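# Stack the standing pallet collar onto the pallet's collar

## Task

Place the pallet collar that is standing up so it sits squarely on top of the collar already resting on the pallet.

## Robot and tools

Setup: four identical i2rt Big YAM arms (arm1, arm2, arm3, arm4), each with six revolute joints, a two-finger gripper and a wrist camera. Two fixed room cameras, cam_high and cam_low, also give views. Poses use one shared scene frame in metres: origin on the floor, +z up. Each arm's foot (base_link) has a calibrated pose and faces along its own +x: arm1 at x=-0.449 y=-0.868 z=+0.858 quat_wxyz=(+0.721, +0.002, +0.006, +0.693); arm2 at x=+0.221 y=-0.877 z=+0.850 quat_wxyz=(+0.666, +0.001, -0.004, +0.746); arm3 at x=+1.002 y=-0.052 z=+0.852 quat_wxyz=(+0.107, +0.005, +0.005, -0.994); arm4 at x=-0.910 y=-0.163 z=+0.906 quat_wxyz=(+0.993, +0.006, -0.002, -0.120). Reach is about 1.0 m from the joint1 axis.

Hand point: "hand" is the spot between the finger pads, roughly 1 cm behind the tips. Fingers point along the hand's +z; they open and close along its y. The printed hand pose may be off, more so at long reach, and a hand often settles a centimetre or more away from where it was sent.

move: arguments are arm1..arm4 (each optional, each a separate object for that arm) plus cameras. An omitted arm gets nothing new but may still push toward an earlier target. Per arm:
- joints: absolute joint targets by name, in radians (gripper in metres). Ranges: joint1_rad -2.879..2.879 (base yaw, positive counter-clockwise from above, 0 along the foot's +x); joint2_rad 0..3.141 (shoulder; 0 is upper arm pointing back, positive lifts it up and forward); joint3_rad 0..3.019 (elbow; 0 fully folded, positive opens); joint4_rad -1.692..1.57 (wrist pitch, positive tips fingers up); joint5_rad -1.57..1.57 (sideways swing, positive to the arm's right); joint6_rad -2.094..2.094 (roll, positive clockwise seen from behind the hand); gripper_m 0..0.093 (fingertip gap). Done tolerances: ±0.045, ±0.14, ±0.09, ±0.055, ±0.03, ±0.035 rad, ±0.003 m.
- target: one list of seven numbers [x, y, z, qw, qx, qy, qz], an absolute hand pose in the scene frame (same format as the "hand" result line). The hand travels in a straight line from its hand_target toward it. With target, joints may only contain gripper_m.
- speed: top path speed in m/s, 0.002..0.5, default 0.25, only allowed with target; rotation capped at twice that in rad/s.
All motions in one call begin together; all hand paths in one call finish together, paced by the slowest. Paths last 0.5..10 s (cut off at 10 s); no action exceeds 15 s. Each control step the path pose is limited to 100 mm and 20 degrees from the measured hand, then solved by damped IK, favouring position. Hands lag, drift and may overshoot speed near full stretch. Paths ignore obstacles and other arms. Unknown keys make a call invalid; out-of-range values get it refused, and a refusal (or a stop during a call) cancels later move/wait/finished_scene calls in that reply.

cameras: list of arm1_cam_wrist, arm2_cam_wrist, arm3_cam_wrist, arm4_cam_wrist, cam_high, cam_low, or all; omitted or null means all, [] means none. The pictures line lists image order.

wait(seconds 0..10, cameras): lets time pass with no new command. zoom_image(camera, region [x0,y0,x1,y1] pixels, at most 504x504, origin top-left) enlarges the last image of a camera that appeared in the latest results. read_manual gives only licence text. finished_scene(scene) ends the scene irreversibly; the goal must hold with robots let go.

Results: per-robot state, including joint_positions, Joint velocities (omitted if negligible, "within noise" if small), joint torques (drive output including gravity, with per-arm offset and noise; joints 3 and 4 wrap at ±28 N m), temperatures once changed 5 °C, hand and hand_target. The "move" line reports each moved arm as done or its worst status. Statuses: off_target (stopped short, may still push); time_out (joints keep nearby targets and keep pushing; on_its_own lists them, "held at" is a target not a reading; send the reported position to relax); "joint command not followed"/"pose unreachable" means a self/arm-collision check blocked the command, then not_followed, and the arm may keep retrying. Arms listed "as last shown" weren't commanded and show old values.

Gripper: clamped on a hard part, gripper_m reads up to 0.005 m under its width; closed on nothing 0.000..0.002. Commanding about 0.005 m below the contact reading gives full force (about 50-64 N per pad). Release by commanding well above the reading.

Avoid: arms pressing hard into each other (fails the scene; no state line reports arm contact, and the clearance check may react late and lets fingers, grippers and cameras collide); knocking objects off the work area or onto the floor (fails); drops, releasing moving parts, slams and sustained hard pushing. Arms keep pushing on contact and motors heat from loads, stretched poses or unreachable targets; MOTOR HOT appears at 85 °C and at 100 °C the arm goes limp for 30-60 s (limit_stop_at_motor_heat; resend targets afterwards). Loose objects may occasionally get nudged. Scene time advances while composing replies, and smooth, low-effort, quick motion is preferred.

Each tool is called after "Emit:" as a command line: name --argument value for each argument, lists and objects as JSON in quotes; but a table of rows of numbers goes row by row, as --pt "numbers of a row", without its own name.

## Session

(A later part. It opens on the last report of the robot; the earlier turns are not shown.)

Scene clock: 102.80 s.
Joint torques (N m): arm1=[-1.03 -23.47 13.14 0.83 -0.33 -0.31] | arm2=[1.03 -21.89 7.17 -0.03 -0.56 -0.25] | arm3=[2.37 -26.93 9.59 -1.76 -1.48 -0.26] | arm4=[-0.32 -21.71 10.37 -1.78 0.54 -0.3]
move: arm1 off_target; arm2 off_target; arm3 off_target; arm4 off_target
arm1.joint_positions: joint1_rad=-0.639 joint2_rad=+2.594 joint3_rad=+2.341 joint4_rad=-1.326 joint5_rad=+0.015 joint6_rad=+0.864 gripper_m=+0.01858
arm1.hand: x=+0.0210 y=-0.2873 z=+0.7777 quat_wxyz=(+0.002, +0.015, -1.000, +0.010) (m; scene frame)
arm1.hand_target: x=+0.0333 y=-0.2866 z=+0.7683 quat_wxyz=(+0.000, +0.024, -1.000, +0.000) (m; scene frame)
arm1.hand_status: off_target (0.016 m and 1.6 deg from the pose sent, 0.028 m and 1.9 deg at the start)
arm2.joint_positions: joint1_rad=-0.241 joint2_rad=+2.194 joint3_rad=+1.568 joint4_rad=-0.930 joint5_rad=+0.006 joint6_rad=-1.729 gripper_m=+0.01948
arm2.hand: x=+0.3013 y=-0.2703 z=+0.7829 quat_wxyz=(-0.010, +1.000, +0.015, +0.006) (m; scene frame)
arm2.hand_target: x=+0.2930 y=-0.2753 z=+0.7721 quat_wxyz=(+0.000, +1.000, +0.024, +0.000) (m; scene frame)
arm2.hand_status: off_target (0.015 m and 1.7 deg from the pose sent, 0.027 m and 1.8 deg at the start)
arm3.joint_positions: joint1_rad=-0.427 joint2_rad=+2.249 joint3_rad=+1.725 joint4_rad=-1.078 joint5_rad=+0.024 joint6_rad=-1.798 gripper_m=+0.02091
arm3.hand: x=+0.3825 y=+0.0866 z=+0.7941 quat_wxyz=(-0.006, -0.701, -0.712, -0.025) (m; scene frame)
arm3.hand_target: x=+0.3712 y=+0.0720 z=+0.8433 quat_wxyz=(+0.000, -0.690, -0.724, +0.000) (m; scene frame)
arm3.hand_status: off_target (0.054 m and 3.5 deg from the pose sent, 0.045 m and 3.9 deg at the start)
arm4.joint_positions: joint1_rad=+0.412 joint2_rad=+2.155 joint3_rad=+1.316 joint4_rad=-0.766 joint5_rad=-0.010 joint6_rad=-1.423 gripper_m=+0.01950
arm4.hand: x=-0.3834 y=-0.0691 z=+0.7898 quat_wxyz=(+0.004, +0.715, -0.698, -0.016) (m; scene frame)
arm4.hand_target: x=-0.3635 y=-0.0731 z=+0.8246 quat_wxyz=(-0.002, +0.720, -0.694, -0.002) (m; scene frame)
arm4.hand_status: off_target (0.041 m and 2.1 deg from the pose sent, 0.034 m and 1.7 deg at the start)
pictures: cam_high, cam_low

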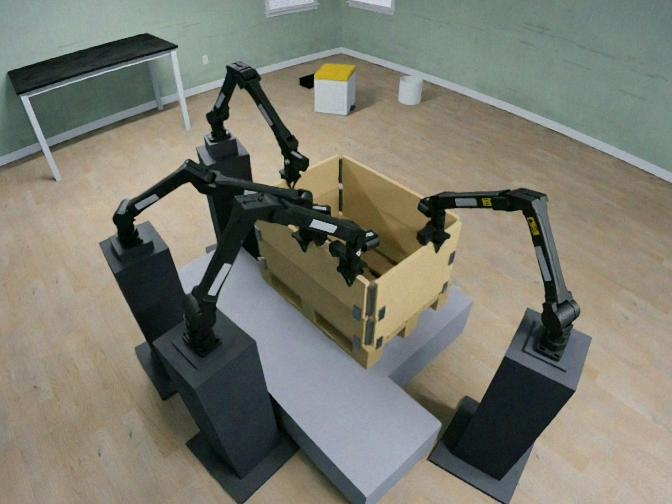

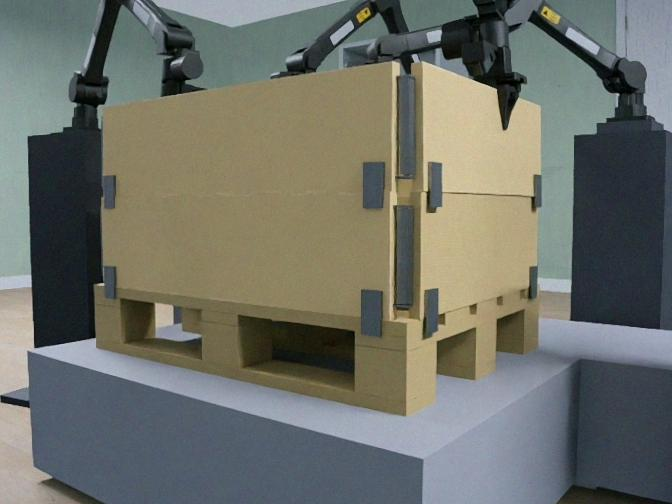

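Emit:
move --arm1 '{"target":[0.024,-0.287,0.773,0,-0.018,0.9998,0],"speed":0.06}' --arm2 '{"target":[0.298,-0.271,0.778,0,0.9998,0.018,0],"speed":0.06}' --arm3 '{"target":[0.376,0.083,0.798,0,0.698,0.716,0],"speed":0.06}' --arm4 '{"target":[-0.348,-0.070,0.795,0,-0.717,0.697,0],"speed":0.06}' --cameras '[]'

Emit:
move --arm1 '{"joints":{"gripper_m":0.05}}' --arm2 '{"joints":{"gripper_m":0.05}}' --arm3 '{"joints":{"gripper_m":0.05}}' --cameras '["cam_low","cam_high"]'

Emit:
zoom_image --camera "cam_low" --region '[350, 20, 550, 270]'

Emit:
zoom_image --camera "cam_low" --region '[70, 60, 230, 260]'

Emit:
zoom_image --camera "cam_high" --region '[230, 130, 480, 380]'

Scene clock: 109.10 s.
move: arm1 done; arm2 done; arm3 off_target; arm4 off_target
arm1.hand_status: done (0.005 m and 1.0 deg from the pose sent, 0.006 m and 1.3 deg at the start)
arm2.hand_status: done (0.006 m and 1.4 deg from the pose sent, 0.006 m and 1.4 deg at the start)
arm3.hand_status: off_target (0.013 m and 2.3 deg from the pose sent, 0.008 m and 3.0 deg at the start)
arm4.hand_status: off_target (0.035 m and 2.1 deg from the pose sent, 0.036 m and 2.0 deg at the start)
pictures: none

Scene clock: 109.90 s.
Joint torques (N m): arm1=[-0.26 -25.76 9.33 0.75 -0.12 -0.1] | arm2=[0.56 -21.83 8.88 -0.38 -0.3 -0.21] | arm3=[1.03 -22.24 8.01 0.34 -0.15 -0.19] | arm4=[-0.15 -16.91 13.29 -0.55 0.75 -0.2]
move: arm1 done; arm2 done; arm3 done
arm1.joint_positions: joint1_rad=-0.639 joint2_rad=+2.591 joint3_rad=+2.333 joint4_rad=-1.304 joint5_rad=+0.011 joint6_rad=+0.864 gripper_m=+0.04990
arm1.joint_status: all done
arm1.hand: x=+0.0225 y=-0.2846 z=+0.7766 quat_wxyz=(-0.001, +0.015, -1.000, +0.003) (m; scene frame)
arm2.joint_positions: joint1_rad=-0.242 joint2_rad=+2.194 joint3_rad=+1.568 joint4_rad=-0.953 joint5_rad=+0.000 joint6_rad=-1.729 gripper_m=+0.04993
arm2.joint_status: all done
arm2.hand: x=+0.3002 y=-0.2759 z=+0.7826 quat_wxyz=(+0.001, +1.000, +0.014, +0.002) (m; scene frame)
arm3.joint_positions: joint1_rad=-0.428 joint2_rad=+2.247 joint3_rad=+1.706 joint4_rad=-1.058 joint5_rad=-0.013 joint6_rad=-1.798 gripper_m=+0.04995
arm3.joint_status: all done
arm3.hand: x=+0.3848 y=+0.0807 z=+0.7886 quat_wxyz=(-0.015, -0.702, -0.712, -0.009) (m; scene frame)
arm4.joint_positions: joint1_rad=+0.411 joint2_rad=+2.165 joint3_rad=+1.329 joint4_rad=-0.771 joint5_rad=-0.009 joint6_rad=-1.431 gripper_m=+0.01978
arm4.hand: x=-0.3799 y=-0.0689 z=+0.7881 quat_wxyz=(+0.005, +0.718, -0.696, -0.016) (m; scene frame)
pictures: cam_high, cam_low

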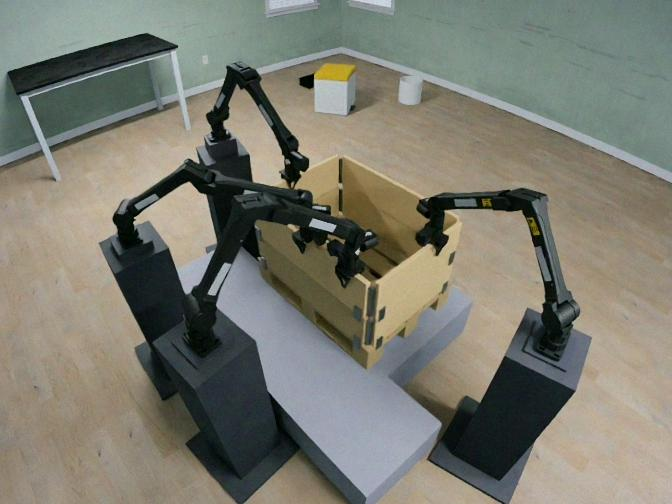

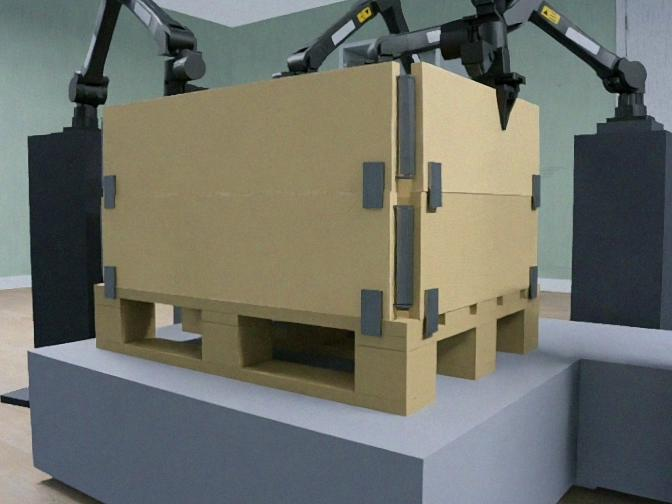

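Scaled by 2.016 from the camera's 672x504 image, which has a finer 960x720 frame.

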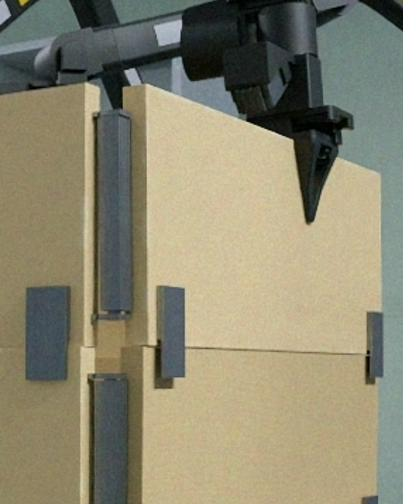

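Scaled by 2.520 from the camera's 672x504 image, which has a finer 960x720 frame.

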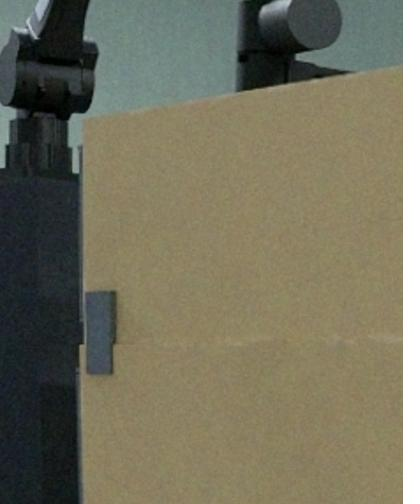

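Scaled by 2.016 from the camera's 672x504 image, which has a finer 960x720 frame.

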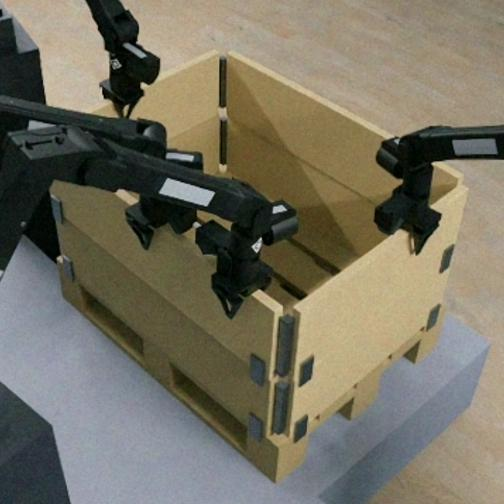

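Emit:
move --arm1 '{"joints":{"gripper_m":0.085}}' --arm2 '{"joints":{"gripper_m":0.085}}' --arm3 '{"joints":{"gripper_m":0.085}}' --arm4 '{"target":[-0.374,-0.0685,0.787,0,-0.718,0.696,0],"speed":0.1,"joints":{"gripper_m":0.06}}' --cameras '[]'

Emit:
move --arm1 '{"target":[0.020,-0.29,0.92,0,-0.015,1,0],"speed":0.12}' --arm2 '{"target":[0.296,-0.275,0.92,0,1,0.014,0],"speed":0.12}' --arm3 '{"target":[0.392,0.081,0.93,0,0.702,0.712,0],"speed":0.12}' --arm4 '{"target":[-0.376,-0.0685,0.92,0,-0.718,0.696,0],"speed":0.12}'

Emit:
zoom_image --camera "cam_low" --region '[80, 20, 580, 420]'

Emit:
zoom_image --camera "cam_high" --region '[230, 130, 480, 380]'

Scene clock: 117.30 s.
move: arm1 done; arm2 done; arm3 done; arm4 done
arm1.joint_status: all done
arm2.joint_status: all done
arm3.joint_status: all done
arm4.joint_status: all done
arm4.hand_status: done (0.005 m and 1.3 deg from the pose sent, 0.006 m and 1.9 deg at the start)
pictures: none

Scene clock: 119.40 s.
Joint torques (N m): arm1=[-0.03 -26.52 16.64 -0.54 -0.07 -0.01] | arm2=[0.67 -22.89 12.18 -0.46 -0.29 -0.12] | arm3=[0.73 -20.54 11.56 -0.09 -0.11 -0.12] | arm4=[1.08 -19.14 11.66 -0.08 -0.13 -0.04]
move: arm1 off_target; arm2 off_target; arm3 off_target; arm4 off_target
arm1.joint_positions: joint1_rad=-0.639 joint2_rad=+2.469 joint3_rad=+2.378 joint4_rad=-1.541 joint5_rad=-0.002 joint6_rad=+0.864 gripper_m=+0.08489
arm1.hand: x=+0.0059 y=-0.3028 z=+0.8826 quat_wxyz=(+0.026, +0.015, -0.999, +0.026) (m; scene frame)
arm1.hand_target: x=+0.0172 y=-0.2910 z=+0.9203 quat_wxyz=(+0.003, +0.015, -1.000, -0.003) (m; scene frame)
arm1.hand_status: off_target (0.042 m and 4.1 deg from the pose sent, 0.144 m and 0.3 deg at the start)
arm2.joint_positions: joint1_rad=-0.242 joint2_rad=+2.032 joint3_rad=+1.636 joint4_rad=-1.221 joint5_rad=-0.001 joint6_rad=-1.729 gripper_m=+0.08492
arm2.hand: x=+0.2978 y=-0.2899 z=+0.9006 quat_wxyz=(+0.019, +1.000, +0.014, -0.002) (m; scene frame)
arm2.hand_target: x=+0.2958 y=-0.2754 z=+0.9202 quat_wxyz=(-0.001, +1.000, +0.014, -0.001) (m; scene frame)
arm2.hand_status: off_target (0.025 m and 2.2 deg from the pose sent, 0.137 m and 0.2 deg at the start)
arm3.joint_positions: joint1_rad=-0.428 joint2_rad=+2.055 joint3_rad=+1.719 joint4_rad=-1.270 joint5_rad=-0.013 joint6_rad=-1.798 gripper_m=+0.08494
arm3.hand: x=+0.4053 y=+0.0747 z=+0.9104 quat_wxyz=(-0.018, -0.702, -0.712, -0.011) (m; scene frame)
arm3.hand_target: x=+0.3929 y=+0.0808 z=+0.9299 quat_wxyz=(+0.000, -0.702, -0.712, +0.000) (m; scene frame)
arm3.hand_status: off_target (0.024 m and 2.4 deg from the pose sent, 0.142 m and 2.0 deg at the start)
arm4.joint_positions: joint1_rad=+0.411 joint2_rad=+1.958 joint3_rad=+1.325 joint4_rad=-1.001 joint5_rad=+0.019 joint6_rad=-1.428 gripper_m=+0.05995
arm4.hand: x=-0.3968 y=-0.0778 z=+0.8949 quat_wxyz=(+0.024, +0.717, -0.697, -0.013) (m; scene frame)
arm4.hand_target: x=-0.3769 y=-0.0697 z=+0.9203 quat_wxyz=(+0.001, +0.717, -0.697, +0.002) (m; scene frame)
arm4.hand_status: off_target (0.034 m and 3.2 deg from the pose sent, 0.135 m and 1.3 deg at the start)
pictures: arm1_cam_wrist, arm2_cam_wrist, arm3_cam_wrist, arm4_cam_wrist, cam_high, cam_low

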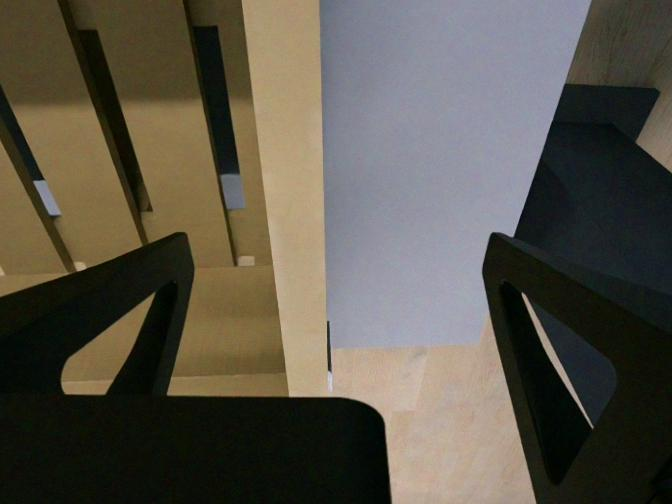

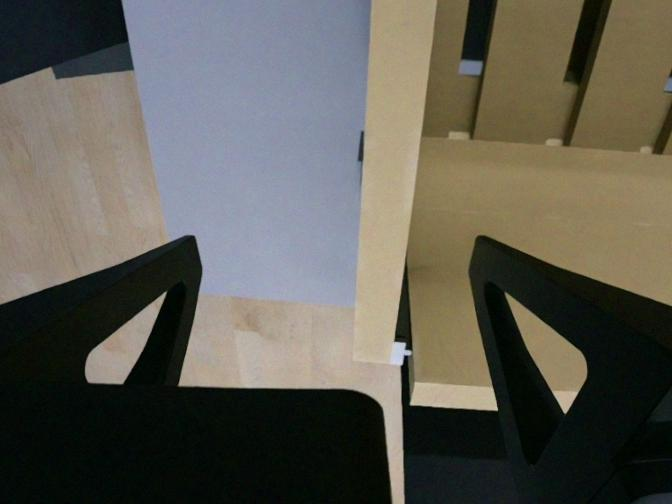

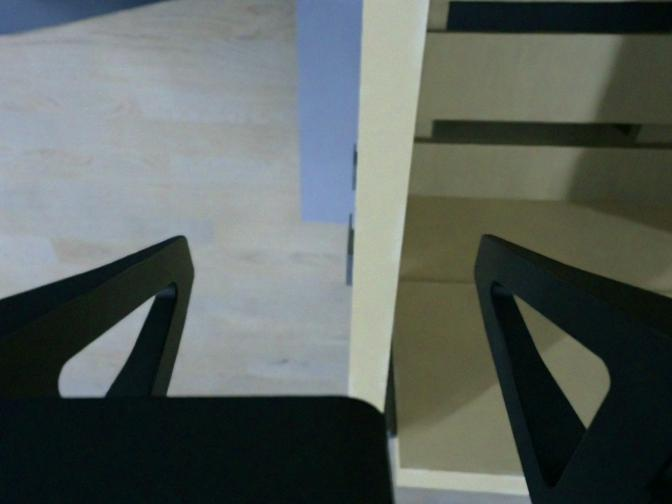

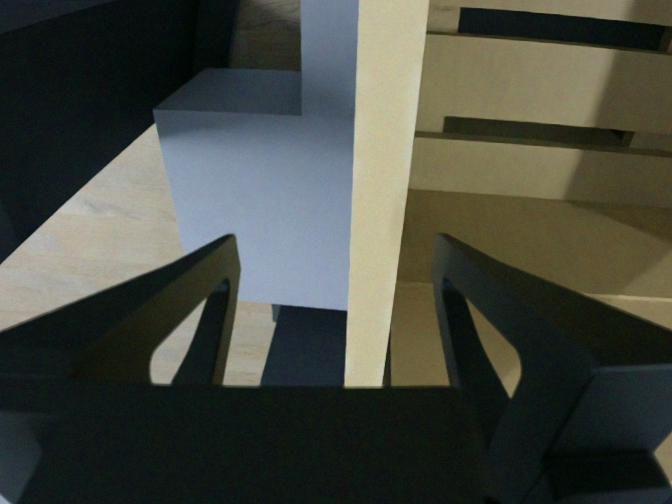

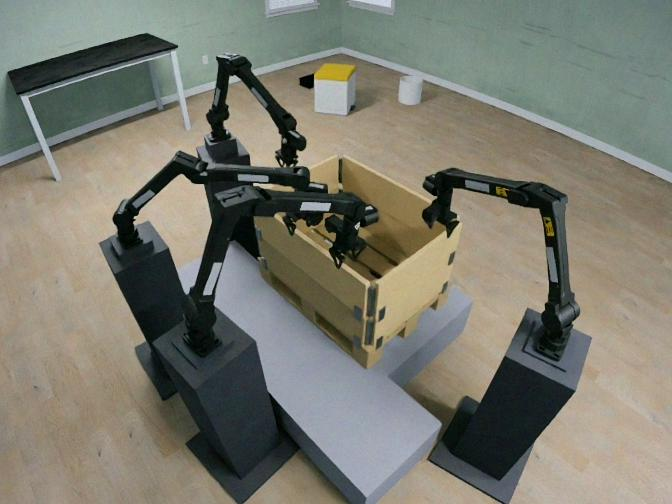

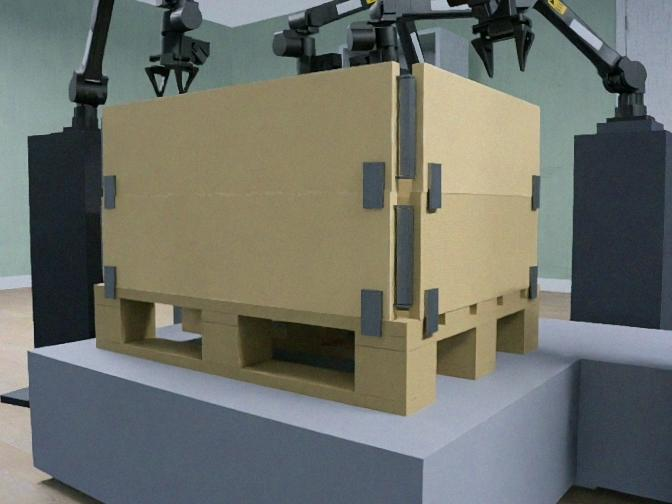

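Scaled by 1.008 from the camera's 672x504 image, which has a finer 960x720 frame.

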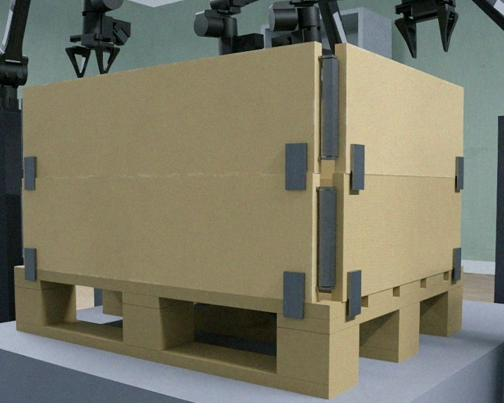

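Scaled by 2.016 from the camera's 672x504 image, which has a finer 960x720 frame.

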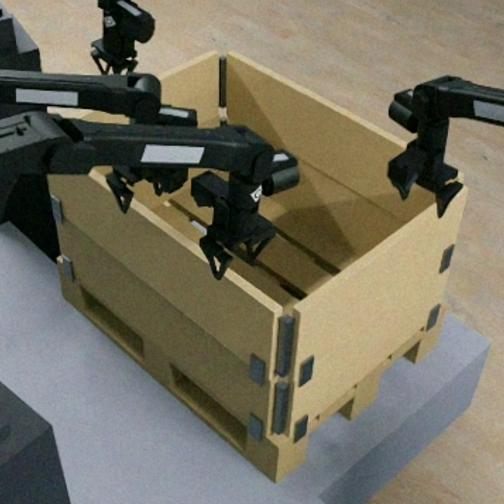

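Emit:
finished_scene --scene 2

The scene is finished: the task was done.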